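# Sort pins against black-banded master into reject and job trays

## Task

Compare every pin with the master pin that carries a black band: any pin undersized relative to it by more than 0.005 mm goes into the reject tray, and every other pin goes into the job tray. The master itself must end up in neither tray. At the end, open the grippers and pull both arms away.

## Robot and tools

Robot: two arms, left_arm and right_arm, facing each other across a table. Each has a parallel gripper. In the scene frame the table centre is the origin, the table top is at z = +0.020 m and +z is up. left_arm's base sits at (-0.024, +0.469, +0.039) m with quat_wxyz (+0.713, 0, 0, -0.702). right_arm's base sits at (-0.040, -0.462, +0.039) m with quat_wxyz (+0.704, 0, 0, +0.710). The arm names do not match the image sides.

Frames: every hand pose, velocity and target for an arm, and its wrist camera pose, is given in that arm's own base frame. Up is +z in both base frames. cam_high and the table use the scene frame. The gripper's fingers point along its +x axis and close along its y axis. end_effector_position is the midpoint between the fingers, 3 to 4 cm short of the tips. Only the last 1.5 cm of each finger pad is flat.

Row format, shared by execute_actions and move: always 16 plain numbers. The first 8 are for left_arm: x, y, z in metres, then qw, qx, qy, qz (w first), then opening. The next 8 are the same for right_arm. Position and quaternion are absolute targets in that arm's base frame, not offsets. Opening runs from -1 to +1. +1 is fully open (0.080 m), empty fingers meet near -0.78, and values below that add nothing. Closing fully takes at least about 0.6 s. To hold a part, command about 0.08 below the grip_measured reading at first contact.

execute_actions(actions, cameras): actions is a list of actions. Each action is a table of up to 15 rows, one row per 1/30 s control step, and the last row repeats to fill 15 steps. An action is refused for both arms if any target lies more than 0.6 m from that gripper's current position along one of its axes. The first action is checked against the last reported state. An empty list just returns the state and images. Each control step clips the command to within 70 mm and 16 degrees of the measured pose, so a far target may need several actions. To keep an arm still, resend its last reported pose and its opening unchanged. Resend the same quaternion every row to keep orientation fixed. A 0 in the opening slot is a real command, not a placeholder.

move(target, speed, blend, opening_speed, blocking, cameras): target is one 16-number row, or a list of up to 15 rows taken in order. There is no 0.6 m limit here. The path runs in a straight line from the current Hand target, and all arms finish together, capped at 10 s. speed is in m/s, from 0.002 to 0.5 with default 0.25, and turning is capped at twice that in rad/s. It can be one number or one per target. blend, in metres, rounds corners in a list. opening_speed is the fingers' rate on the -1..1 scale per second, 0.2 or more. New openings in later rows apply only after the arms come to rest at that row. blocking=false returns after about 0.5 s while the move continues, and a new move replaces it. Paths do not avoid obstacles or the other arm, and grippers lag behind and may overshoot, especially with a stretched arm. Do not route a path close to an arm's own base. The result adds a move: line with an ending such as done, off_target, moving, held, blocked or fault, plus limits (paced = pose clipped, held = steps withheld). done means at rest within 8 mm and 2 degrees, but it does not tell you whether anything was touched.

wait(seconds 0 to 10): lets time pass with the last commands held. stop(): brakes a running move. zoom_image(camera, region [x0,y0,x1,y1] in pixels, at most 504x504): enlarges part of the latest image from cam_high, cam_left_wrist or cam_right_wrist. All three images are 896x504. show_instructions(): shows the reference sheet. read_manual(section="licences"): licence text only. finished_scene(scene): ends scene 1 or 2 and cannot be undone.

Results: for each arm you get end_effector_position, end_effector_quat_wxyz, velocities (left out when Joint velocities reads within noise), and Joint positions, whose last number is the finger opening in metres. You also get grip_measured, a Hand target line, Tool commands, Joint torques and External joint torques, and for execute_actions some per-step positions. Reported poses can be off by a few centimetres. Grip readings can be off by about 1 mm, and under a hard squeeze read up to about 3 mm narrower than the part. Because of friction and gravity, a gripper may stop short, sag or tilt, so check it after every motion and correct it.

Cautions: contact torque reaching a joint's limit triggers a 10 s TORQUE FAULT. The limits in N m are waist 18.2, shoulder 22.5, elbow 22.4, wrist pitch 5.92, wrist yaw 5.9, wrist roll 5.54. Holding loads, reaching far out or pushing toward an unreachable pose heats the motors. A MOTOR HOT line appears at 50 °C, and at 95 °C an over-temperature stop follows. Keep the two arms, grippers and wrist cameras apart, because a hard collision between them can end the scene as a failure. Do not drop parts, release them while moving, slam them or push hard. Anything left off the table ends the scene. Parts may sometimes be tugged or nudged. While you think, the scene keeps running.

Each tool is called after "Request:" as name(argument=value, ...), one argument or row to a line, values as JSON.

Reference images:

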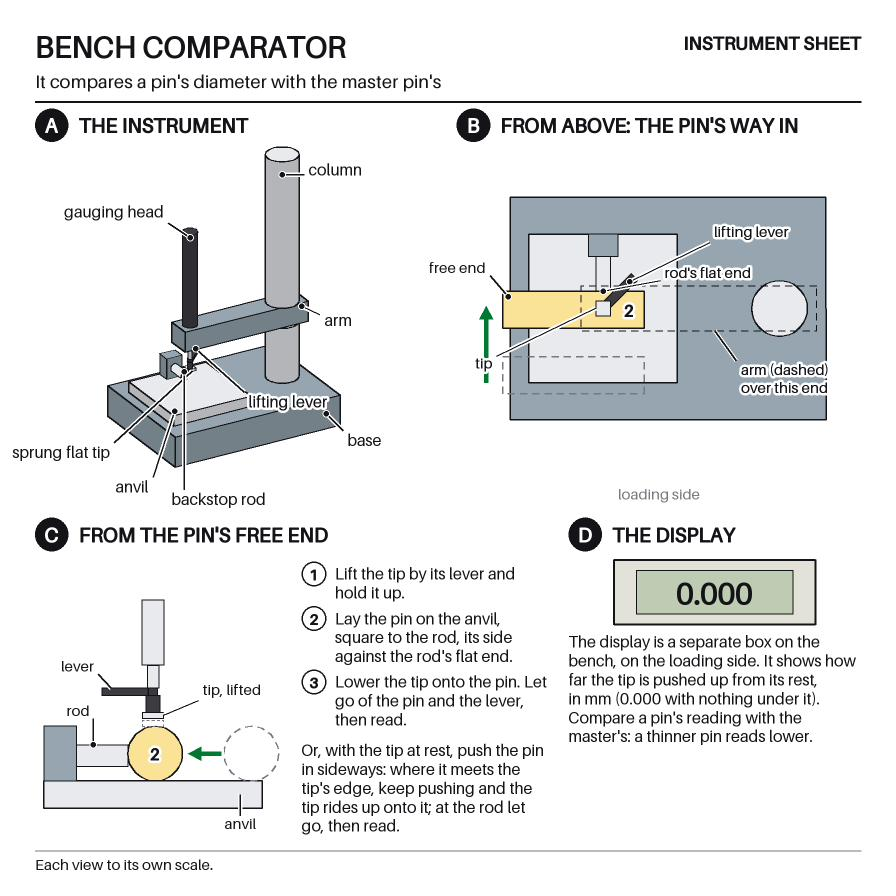

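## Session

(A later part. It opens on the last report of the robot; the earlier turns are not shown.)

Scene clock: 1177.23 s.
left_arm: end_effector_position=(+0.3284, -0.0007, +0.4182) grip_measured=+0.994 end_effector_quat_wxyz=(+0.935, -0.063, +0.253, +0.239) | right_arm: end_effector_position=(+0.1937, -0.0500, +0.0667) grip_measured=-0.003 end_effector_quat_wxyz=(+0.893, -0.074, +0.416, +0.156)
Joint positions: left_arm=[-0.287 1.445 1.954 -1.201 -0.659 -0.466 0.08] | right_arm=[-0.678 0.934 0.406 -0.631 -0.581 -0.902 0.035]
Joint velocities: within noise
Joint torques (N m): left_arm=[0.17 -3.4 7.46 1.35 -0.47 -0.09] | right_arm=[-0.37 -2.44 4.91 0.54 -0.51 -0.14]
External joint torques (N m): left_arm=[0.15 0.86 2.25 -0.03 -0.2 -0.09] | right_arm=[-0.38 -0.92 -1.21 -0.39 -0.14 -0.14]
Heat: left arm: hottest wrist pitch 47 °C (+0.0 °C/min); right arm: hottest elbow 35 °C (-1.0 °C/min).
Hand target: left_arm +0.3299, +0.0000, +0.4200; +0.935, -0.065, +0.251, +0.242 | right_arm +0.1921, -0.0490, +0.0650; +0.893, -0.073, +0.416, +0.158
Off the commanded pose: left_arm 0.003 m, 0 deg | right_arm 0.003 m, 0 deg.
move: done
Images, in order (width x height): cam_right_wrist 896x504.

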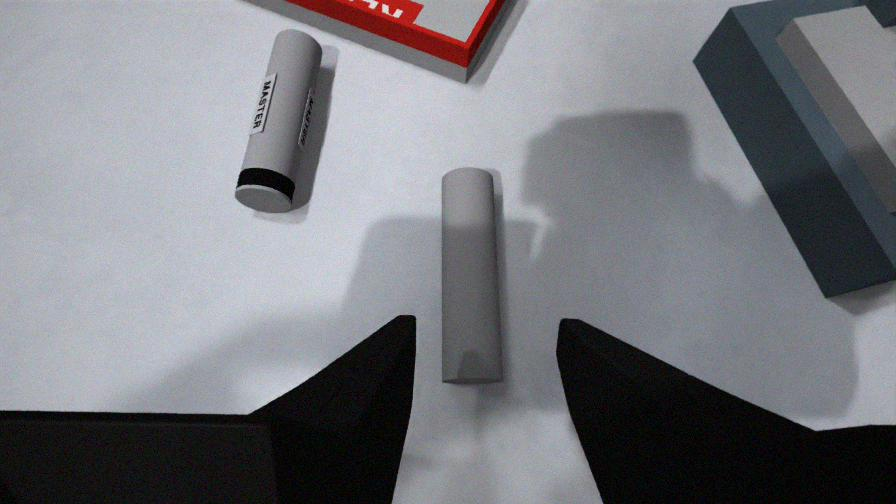

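Request:
move(
  target=[
    [0.33,0.0,0.42,0.935,-0.065,0.251,0.242,1,0.1990,-0.0444,0.035,0.8914,-0.0763,0.4157,0.1636,0.0],
    [0.33,0.0,0.42,0.935,-0.065,0.251,0.242,1,0.1990,-0.0444,0.0100,0.8914,-0.0763,0.4157,0.1636,0.0],
    [0.33,0.0,0.42,0.935,-0.065,0.251,0.242,1,0.1990,-0.0444,0.0095,0.8914,-0.0763,0.4157,0.1636,-0.55],
  ],
  speed=[0.15,0.08,0.05],
  blend=[0.005,0,0],
  opening_speed=1.2,
  cameras=["cam_right_wrist"],
)

Scene clock: 1201.90 s.
left_arm: end_effector_position=(+0.3284, -0.0007, +0.4182) grip_measured=+0.994 end_effector_quat_wxyz=(+0.935, -0.063, +0.253, +0.239) | right_arm: end_effector_position=(+0.2013, -0.0467, +0.0127) grip_measured=-0.373 end_effector_quat_wxyz=(+0.893, -0.082, +0.411, +0.162)
Joint positions: left_arm=[-0.287 1.445 1.954 -1.201 -0.659 -0.466 0.08] | right_arm=[-0.631 1.126 0.232 -0.233 -0.568 -0.868 0.018]
Joint velocities: within noise
Joint torques (N m): left_arm=[0.17 -3.38 7.45 1.34 -0.48 -0.12] | right_arm=[0.32 -1.68 4.14 0.69 -0.37 0.17]
External joint torques (N m): left_arm=[0.17 0.98 2.19 -0.04 -0.22 -0.12] | right_arm=[0.33 0.31 -1.12 -0.28 -0.02 0.17]
Heat: left arm: hottest wrist pitch 47 °C (+0.0 °C/min); right arm: hottest elbow 36 °C (+0.0 °C/min).
Hand target: left_arm +0.3299, +0.0000, +0.4200; +0.935, -0.065, +0.251, +0.242 | right_arm +0.1989, -0.0444, +0.0095; +0.891, -0.076, +0.416, +0.164
Off the commanded pose: left_arm 0.003 m, 0 deg | right_arm 0.005 m, 1 deg.
move: done
Images, in order (width x height): cam_right_wrist 896x504.

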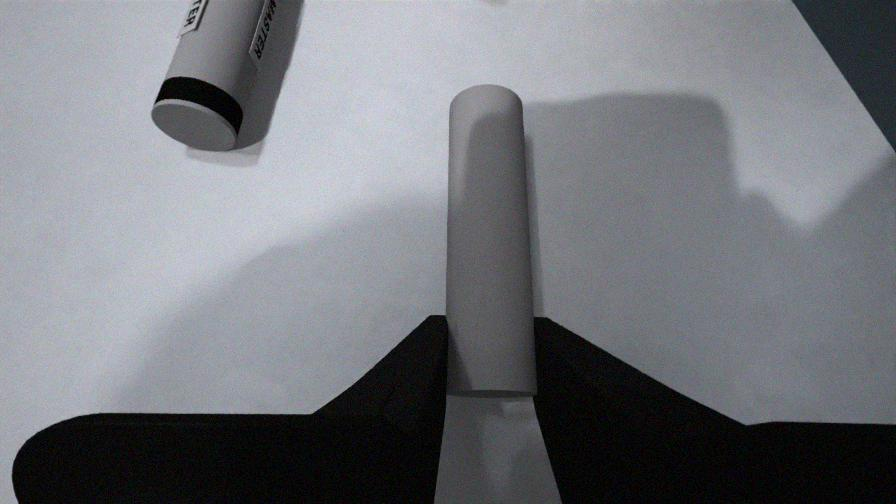

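Request:
move(
  target=[
    [0.33,0.0,0.42,0.935,-0.065,0.251,0.242,1,0.1990,-0.0444,0.10,0.8914,-0.0763,0.4157,0.1636,-0.55],
    [0.33,0.0,0.42,0.935,-0.065,0.251,0.242,1,0.29,-0.115,0.14,0.8020,0.1968,0.3740,-0.4220,-0.55],
    [0.33,0.0,0.42,0.935,-0.065,0.251,0.242,1,0.3050,-0.1358,0.062,0.8020,0.1968,0.3740,-0.4220,-0.55],
    [0.33,0.0,0.42,0.935,-0.065,0.251,0.242,1,0.3050,-0.1358,0.052,0.8020,0.1968,0.3740,-0.4220,-0.55],
    [0.33,0.0,0.42,0.935,-0.065,0.251,0.242,1,0.3360,-0.1140,0.052,0.8020,0.1968,0.3740,-0.4220,-0.55],
  ],
  speed=[0.25,0.3,0.15,0.06,0.05],
  blend=[0.04,0.03,0.005,0,0],
  opening_speed=1.2,
  cameras=["cam_right_wrist"],
)

Request:
move(
  target=[
    [0.33,0.0,0.42,0.935,-0.065,0.251,0.242,1,0.3315,-0.1182,0.052,0.8020,0.1968,0.3740,-0.4220,-0.55],
    [0.33,0.0,0.42,0.935,-0.065,0.251,0.242,1,0.3315,-0.1182,0.052,0.8020,0.1968,0.3740,-0.4220,0.0],
    [0.33,0.0,0.42,0.935,-0.065,0.251,0.242,1,0.306,-0.082,0.104,0.8020,0.1968,0.3740,-0.4220,0.0],
    [0.33,0.0,0.42,0.935,-0.065,0.251,0.242,1,0.260,-0.120,0.17,0.7424,0.2424,0.3462,-0.5198,0.0],
  ],
  speed=[0.05,0.2,0.2,0.2],
  opening_speed=1.2,
  blend=[0.0,0.0,0.02,0],
  cameras=["cam_right_wrist"],
)

Request:
zoom_image(
  camera="cam_right_wrist",
  region=[660, 180, 860, 300],
)

Scene clock: 1224.63 s.
left_arm: end_effector_position=(+0.3284, -0.0007, +0.4182) grip_measured=+0.994 end_effector_quat_wxyz=(+0.935, -0.063, +0.253, +0.239) | right_arm: end_effector_position=(+0.3320, -0.1190, +0.0555) grip_measured=-0.373 end_effector_quat_wxyz=(+0.801, +0.195, +0.369, -0.430)
Joint positions: left_arm=[-0.287 1.445 1.954 -1.201 -0.659 -0.466 0.08] | right_arm=[-0.132 1.633 0.811 -0.236 0.515 0.71 0.018]
Joint velocities: within noise
Joint torques (N m): left_arm=[0.14 -3.42 7.4 1.34 -0.47 -0.11] | right_arm=[1.11 -4.72 6.46 0.83 -0.13 0.17]
External joint torques (N m): left_arm=[0.13 0.88 2.15 -0.05 -0.21 -0.12] | right_arm=[1.17 1.36 0.87 -0.24 -0.44 0.16]
Heat: left arm: hottest wrist pitch 47 °C (+0.0 °C/min); right arm: hottest elbow 36 °C (+0.0 °C/min).
Hand target: left_arm +0.3299, +0.0000, +0.4200; +0.935, -0.065, +0.251, +0.242 | right_arm +0.3358, -0.1140, +0.0520; +0.802, +0.197, +0.374, -0.422
Off the commanded pose: left_arm 0.003 m, 0 deg | right_arm 0.007 m, 1 deg.
move: done
Images, in order (width x height): cam_right_wrist 896x504.

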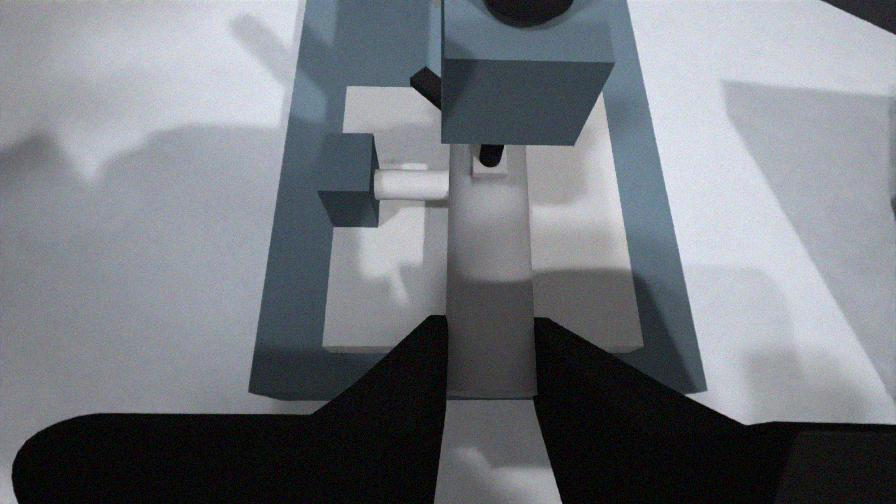

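Scene clock: 1227.77 s.
left_arm: end_effector_position=(+0.3284, -0.0007, +0.4182) grip_measured=+0.994 end_effector_quat_wxyz=(+0.935, -0.063, +0.253, +0.239) | right_arm: end_effector_position=(+0.2594, -0.1187, +0.1656) grip_measured=-0.003 end_effector_quat_wxyz=(+0.741, +0.238, +0.354, -0.518)
Joint positions: left_arm=[-0.287 1.445 1.954 -1.201 -0.659 -0.466 0.08] | right_arm=[-0.124 1.317 1.022 -0.921 0.605 0.972 0.035]
Joint velocities: within noise
Joint torques (N m): left_arm=[0.19 -3.43 7.47 1.36 -0.48 -0.12] | right_arm=[-0.3 -5.31 7.33 0.45 0.49 0.18]
External joint torques (N m): left_arm=[0.17 0.9 2.2 -0.04 -0.21 -0.12] | right_arm=[-0.3 -1.02 1.07 -0.41 0.11 0.18]
Heat: left arm: hottest wrist pitch 47 °C (+0.0 °C/min); right arm: hottest elbow 36 °C (+1.0 °C/min).
Hand target: left_arm +0.3299, +0.0000, +0.4200; +0.935, -0.065, +0.251, +0.242 | right_arm +0.2600, -0.1200, +0.1700; +0.742, +0.242, +0.346, -0.520
Off the commanded pose: left_arm 0.003 m, 0 deg | right_arm 0.005 m, 1 deg.
move: done
Images, in order (width x height): cam_right_wrist 896x504.

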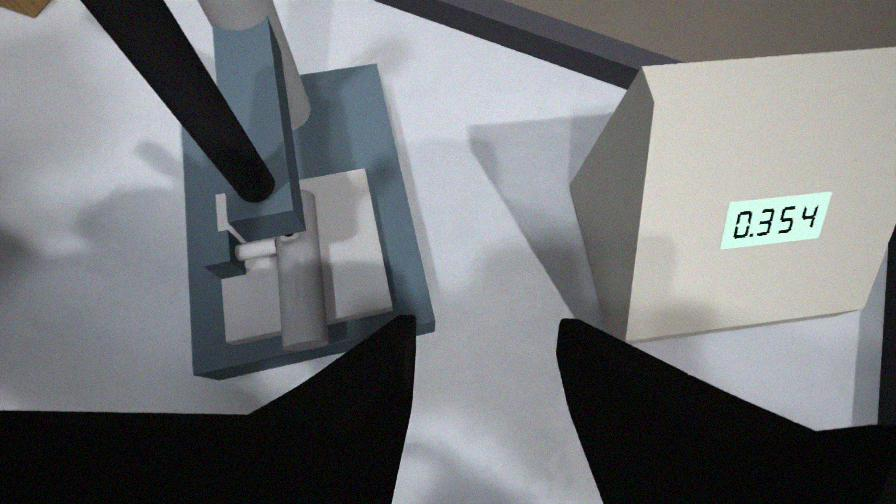

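Scaled by 2.520 from the camera's 896x504 image, which has a finer 1280x720 frame.

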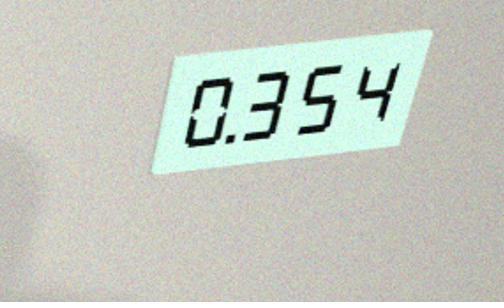

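Request:
move(
  target=[
    [0.33,0.0,0.42,0.935,-0.065,0.251,0.242,1,0.306,-0.082,0.104,0.8020,0.1968,0.3740,-0.4220,0.0],
    [0.33,0.0,0.42,0.935,-0.065,0.251,0.242,1,0.3304,-0.120,0.0515,0.8020,0.1968,0.3740,-0.4220,0.0],
    [0.33,0.0,0.42,0.935,-0.065,0.251,0.242,1,0.3304,-0.120,0.0515,0.8020,0.1968,0.3740,-0.4220,-0.55],
    [0.33,0.0,0.42,0.935,-0.065,0.251,0.242,1,0.3045,-0.1362,0.0525,0.8020,0.1968,0.3740,-0.4220,-0.55],
    [0.33,0.0,0.42,0.935,-0.065,0.251,0.242,1,0.275,-0.118,0.16,0.7424,0.2424,0.3462,-0.5198,-0.55],
  ],
  speed=[0.2,0.1,0.05,0.08,0.2],
  opening_speed=1.2,
  blend=[0.01,0,0,0,0],
)

Request:
zoom_image(
  camera="cam_right_wrist",
  region=[696, 180, 896, 300],
)

Scene clock: 1256.80 s.
left_arm: end_effector_position=(+0.3284, -0.0007, +0.4182) grip_measured=+0.994 end_effector_quat_wxyz=(+0.935, -0.063, +0.253, +0.239) | right_arm: end_effector_position=(+0.2720, -0.1175, +0.1529) grip_measured=-0.372 end_effector_quat_wxyz=(+0.738, +0.240, +0.358, -0.519)
Joint positions: left_arm=[-0.287 1.445 1.954 -1.201 -0.659 -0.466 0.08] | right_arm=[-0.115 1.38 1.025 -0.88 0.604 0.991 0.018]
Joint velocities: within noise
Joint torques (N m): left_arm=[0.17 -3.4 7.43 1.34 -0.48 -0.11] | right_arm=[0.36 -5.79 8.02 0.55 0.72 0.17]
External joint torques (N m): left_arm=[0.17 0.87 2.23 -0.03 -0.22 -0.12] | right_arm=[0.34 -1.07 1.84 -0.27 0.34 0.16]
Heat: left arm: hottest wrist pitch 47 °C (+0.0 °C/min); right arm: hottest elbow 37 °C (+1.0 °C/min).
Hand target: left_arm +0.3299, +0.0000, +0.4200; +0.935, -0.065, +0.251, +0.242 | right_arm +0.2749, -0.1180, +0.1600; +0.742, +0.243, +0.346, -0.520
Off the commanded pose: left_arm 0.003 m, 0 deg | right_arm 0.008 m, 1 deg.
move: done

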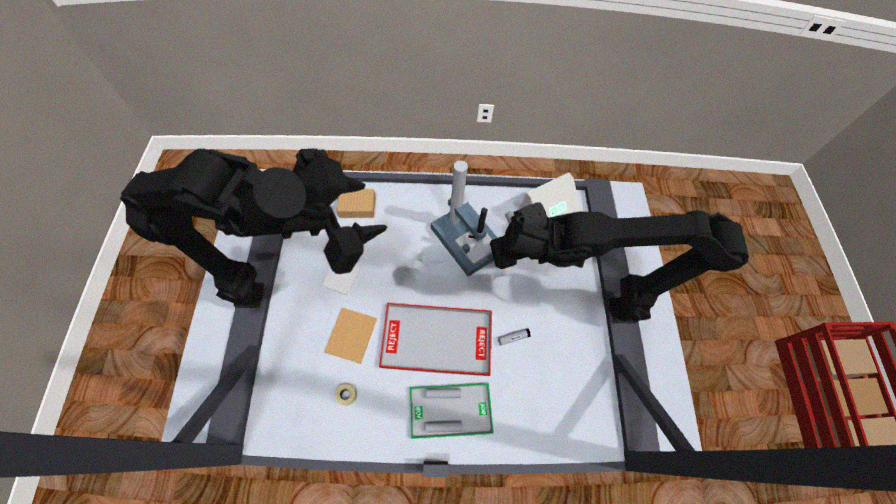

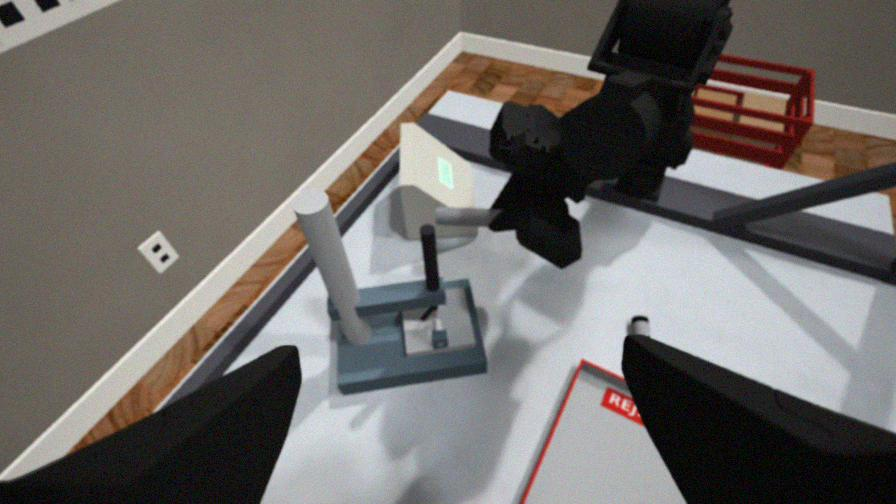

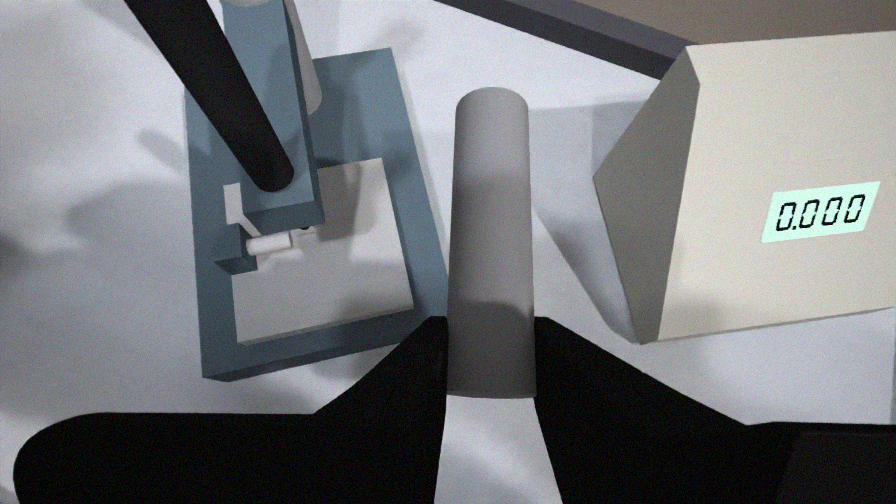

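Scaled by 2.520 from the camera's 896x504 image, which has a finer 1280x720 frame.

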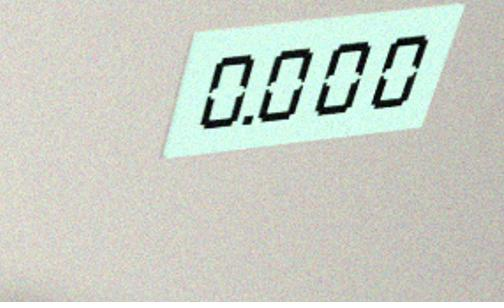

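Request:
move(
  target=[
    [0.33,0.0,0.42,0.935,-0.065,0.251,0.242,1,0.400,0.194,0.10,0.9060,-0.0111,0.4225,0.0237,-0.55],
    [0.33,0.0,0.42,0.935,-0.065,0.251,0.242,1,0.400,0.194,0.017,0.9060,-0.0111,0.4225,0.0237,-0.55],
  ],
  speed=[0.25,0.1],
  blend=[0.01,0],
  cameras=["cam_right_wrist"],
)

Scene clock: 1271.50 s.
left_arm: end_effector_position=(+0.3284, -0.0007, +0.4182) grip_measured=+0.994 end_effector_quat_wxyz=(+0.935, -0.063, +0.253, +0.239) | right_arm: end_effector_position=(+0.4050, +0.2033, +0.0382) grip_measured=-0.372 end_effector_quat_wxyz=(+0.915, +0.003, +0.402, +0.035)
Joint positions: left_arm=[-0.287 1.445 1.954 -1.201 -0.659 -0.466 0.08] | right_arm=[0.567 1.933 1.059 -0.008 0.312 0.405 0.018]
Joint velocities: within noise
Joint torques (N m): left_arm=[0.16 -3.37 7.45 1.34 -0.48 -0.12] | right_arm=[-0.94 -5.34 3.12 0.7 0.31 -0.14]
External joint torques (N m): left_arm=[0.18 0.94 2.19 -0.06 -0.22 -0.12] | right_arm=[-0.91 3.06 -2.59 -0.62 0.14 -0.14]
Heat: left arm: hottest wrist pitch 47 °C (+0.0 °C/min); right arm: hottest elbow 37 °C (+1.0 °C/min).
Hand target: left_arm +0.3299, +0.0000, +0.4200; +0.935, -0.065, +0.251, +0.242 | right_arm +0.3994, +0.1938, +0.0178; +0.906, -0.011, +0.423, +0.024
Off the commanded pose: left_arm 0.003 m, 0 deg | right_arm 0.024 m, 3 deg.
move: off_target (right_arm)
Images, in order (width x height): cam_right_wrist 896x504.

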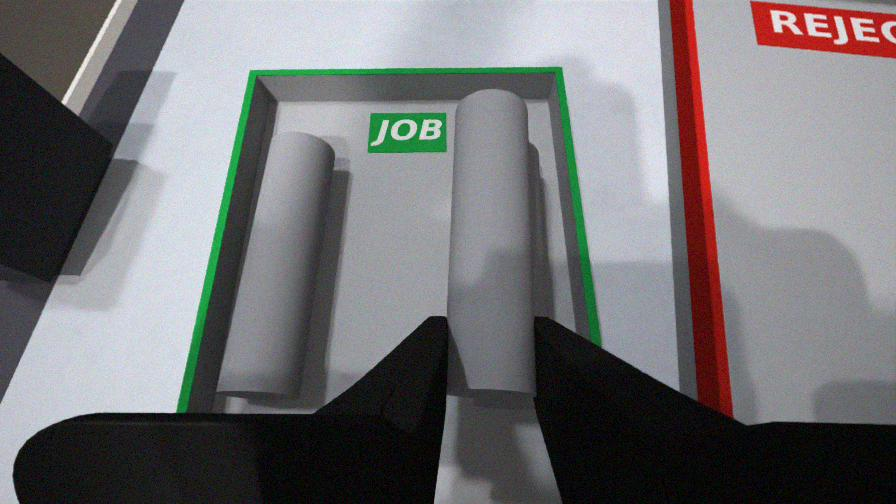

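Request:
move(
  target=[0.33,0.0,0.42,0.935,-0.065,0.251,0.242,1,0.400,0.226,0.08,0.9060,-0.0111,0.4225,0.0237,-0.55],
  speed=0.08,
  cameras=["cam_right_wrist"],
)

Scene clock: 1281.03 s.
left_arm: end_effector_position=(+0.3284, -0.0007, +0.4182) grip_measured=+0.994 end_effector_quat_wxyz=(+0.935, -0.063, +0.253, +0.239) | right_arm: end_effector_position=(+0.3959, +0.2228, +0.0669) grip_measured=-0.372 end_effector_quat_wxyz=(+0.899, -0.021, +0.436, +0.022)
Joint positions: left_arm=[-0.287 1.445 1.954 -1.201 -0.659 -0.466 0.08] | right_arm=[0.627 1.919 1.228 -0.302 0.352 0.457 0.018]
Joint velocities: within noise
Joint torques (N m): left_arm=[0.17 -3.39 7.44 1.35 -0.48 -0.12] | right_arm=[0.26 -11.18 7.74 0.98 0.43 0.17]
External joint torques (N m): left_arm=[0.18 0.85 2.25 -0.03 -0.23 -0.12] | right_arm=[0.32 -2.54 1.7 -0.21 0.22 0.17]
Heat: left arm: hottest wrist pitch 48 °C (+1.0 °C/min); right arm: hottest elbow 37 °C (+1.0 °C/min).
Hand target: left_arm +0.3299, +0.0000, +0.4200; +0.935, -0.065, +0.251, +0.242 | right_arm +0.3998, +0.2259, +0.0800; +0.906, -0.011, +0.422, +0.024
Off the commanded pose: left_arm 0.003 m, 0 deg | right_arm 0.014 m, 2 deg.
move: off_target (right_arm)
Images, in order (width x height): cam_right_wrist 896x504.

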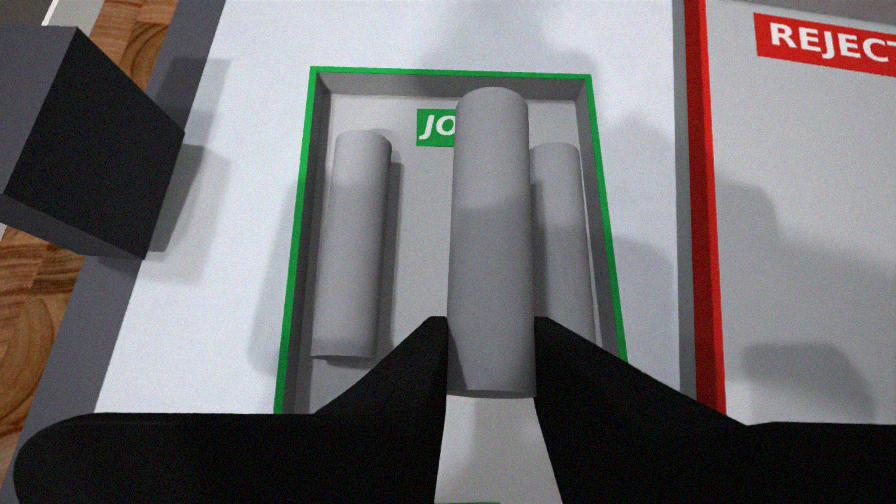

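Request:
move(
  target=[
    [0.33,0.0,0.42,0.935,-0.065,0.251,0.242,1,0.400,0.2275,0.016,0.9060,-0.0111,0.4225,0.0237,-0.55],
    [0.33,0.0,0.42,0.935,-0.065,0.251,0.242,1,0.400,0.2275,0.016,0.9060,-0.0111,0.4225,0.0237,-0.22],
    [0.33,0.0,0.42,0.935,-0.065,0.251,0.242,1,0.382,0.2275,0.06,0.9060,-0.0111,0.4225,0.0237,-0.22],
    [0.20,-0.22,0.40,0.8,-0.08,0.21,-0.35,1,0.28,0.12,0.18,0.9060,-0.0111,0.4225,0.0237,0.0],
  ],
  speed=[0.07,0.05,0.1,0.2],
  opening_speed=0.8,
)

Scene clock: 1298.83 s.
left_arm: end_effector_position=(+0.2018, -0.2200, +0.4024) grip_measured=+0.994 end_effector_quat_wxyz=(+0.888, -0.090, +0.232, -0.385) | right_arm: end_effector_position=(+0.2805, +0.1212, +0.1781) grip_measured=-0.004 end_effector_quat_wxyz=(+0.905, -0.011, +0.425, +0.023)
Joint positions: left_arm=[-0.778 1.046 1.42 -0.725 0.1 -0.333 0.08] | right_arm=[0.563 1.208 0.961 -0.698 0.32 0.408 0.035]
Joint velocities: within noise
Joint torques (N m): left_arm=[-0.27 -3.04 5.33 1.95 0.08 0.11] | right_arm=[-0.29 -5.2 6.63 0.82 0.11 -0.15]
External joint torques (N m): left_arm=[-0.26 -0.85 -0.65 0.27 0.06 0.1] | right_arm=[-0.29 -1.3 0.02 -0.42 -0.07 -0.15]
Heat: left arm: hottest wrist pitch 48 °C (+1.0 °C/min); right arm: hottest shoulder 38 °C (+5.0 °C/min).
Hand target: left_arm +0.2000, -0.2201, +0.4000; +0.887, -0.089, +0.233, -0.388 | right_arm +0.2800, +0.1200, +0.1801; +0.906, -0.011, +0.422, +0.024
Off the commanded pose: left_arm 0.003 m, 0 deg | right_arm 0.002 m, 0 deg.
move: done

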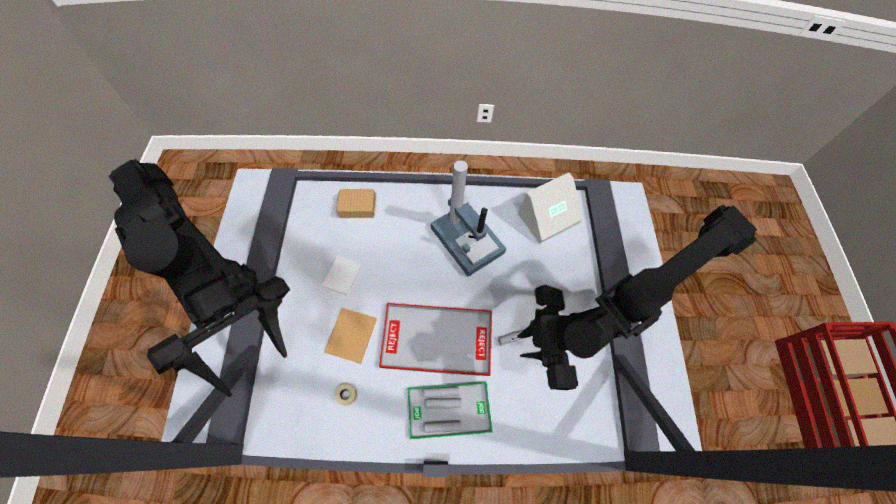

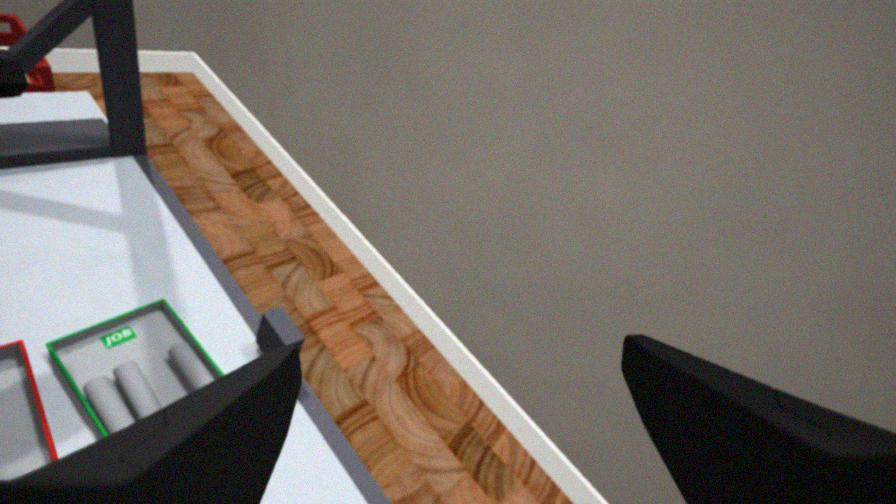

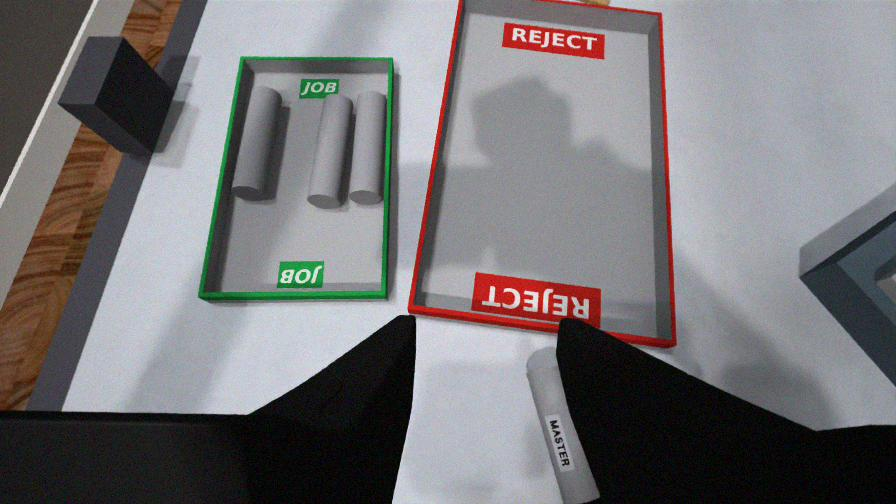

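Request:
move(
  target=[
    [0.20,-0.22,0.40,0.8874,-0.0887,0.2329,-0.3882,1,0.22,-0.08,0.30,0.7424,0.2424,0.3462,-0.5198,0.0],
    [0.20,-0.22,0.40,0.8874,-0.0887,0.2329,-0.3882,1,0.18,-0.20,0.33,0.6409,0.2988,0.2988,-0.6409,0.0],
  ],
  speed=0.3,
  blend=[0.05,0],
)

Scene clock: 1318.30 s.
left_arm: end_effector_position=(+0.2018, -0.2200, +0.4022) grip_measured=+0.994 end_effector_quat_wxyz=(+0.888, -0.090, +0.232, -0.386) | right_arm: end_effector_position=(+0.1786, -0.1984, +0.3295) grip_measured=-0.003 end_effector_quat_wxyz=(+0.641, +0.299, +0.298, -0.641)
Joint positions: left_arm=[-0.778 1.046 1.42 -0.725 0.101 -0.333 0.08] | right_arm=[-0.517 1.39 1.757 -1.545 0.593 0.933 0.035]
Joint velocities: within noise
Joint torques (N m): left_arm=[-0.29 -3.07 5.29 1.94 0.07 0.09] | right_arm=[-0.41 -3.39 6.22 0.67 0.3 -0.15]
External joint torques (N m): left_arm=[-0.3 -0.88 -0.72 0.24 0.05 0.07] | right_arm=[-0.42 0.48 0.97 -0.23 -0.06 -0.15]
Heat: left arm: hottest wrist pitch 49 °C (+2.0 °C/min); right arm: hottest elbow 38 °C (+1.0 °C/min).
Hand target: left_arm +0.2000, -0.2201, +0.3999; +0.887, -0.089, +0.233, -0.388 | right_arm +0.1800, -0.2000, +0.3300; +0.641, +0.299, +0.299, -0.641
Off the commanded pose: left_arm 0.003 m, 0 deg | right_arm 0.002 m, 0 deg.
move: done

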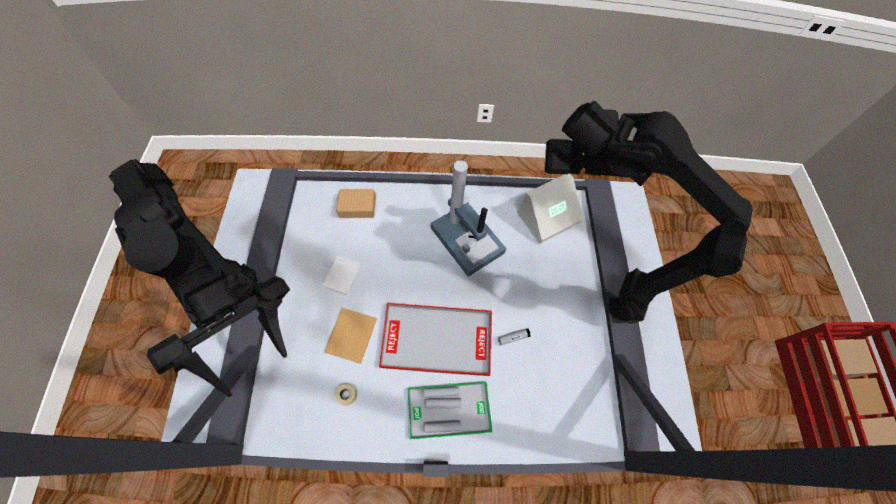

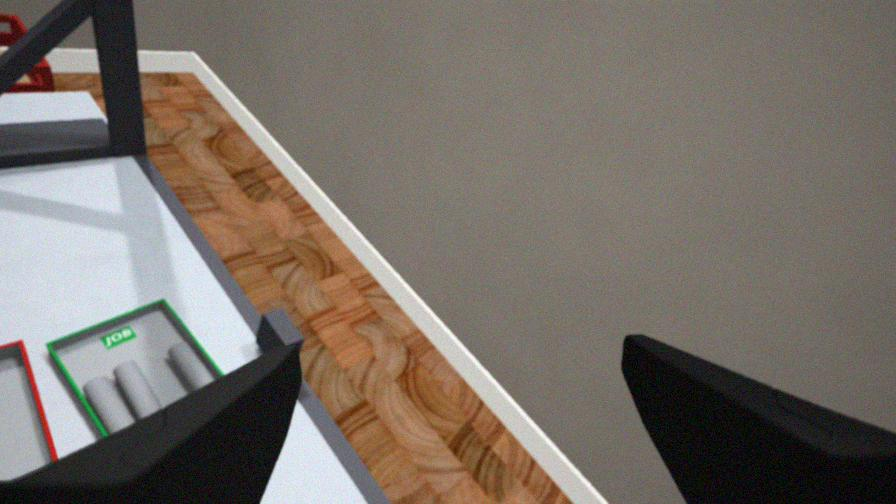

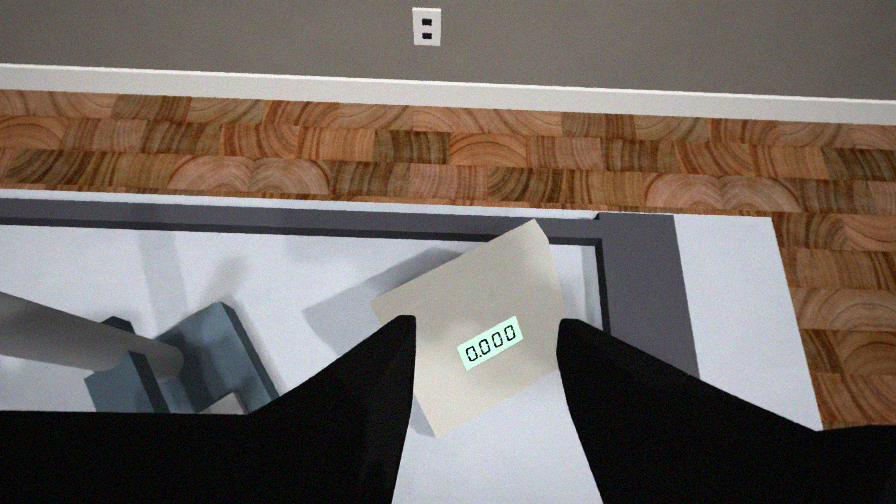

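Request:
finished_scene(
  scene=1,
)

The scene is finished: the task was done.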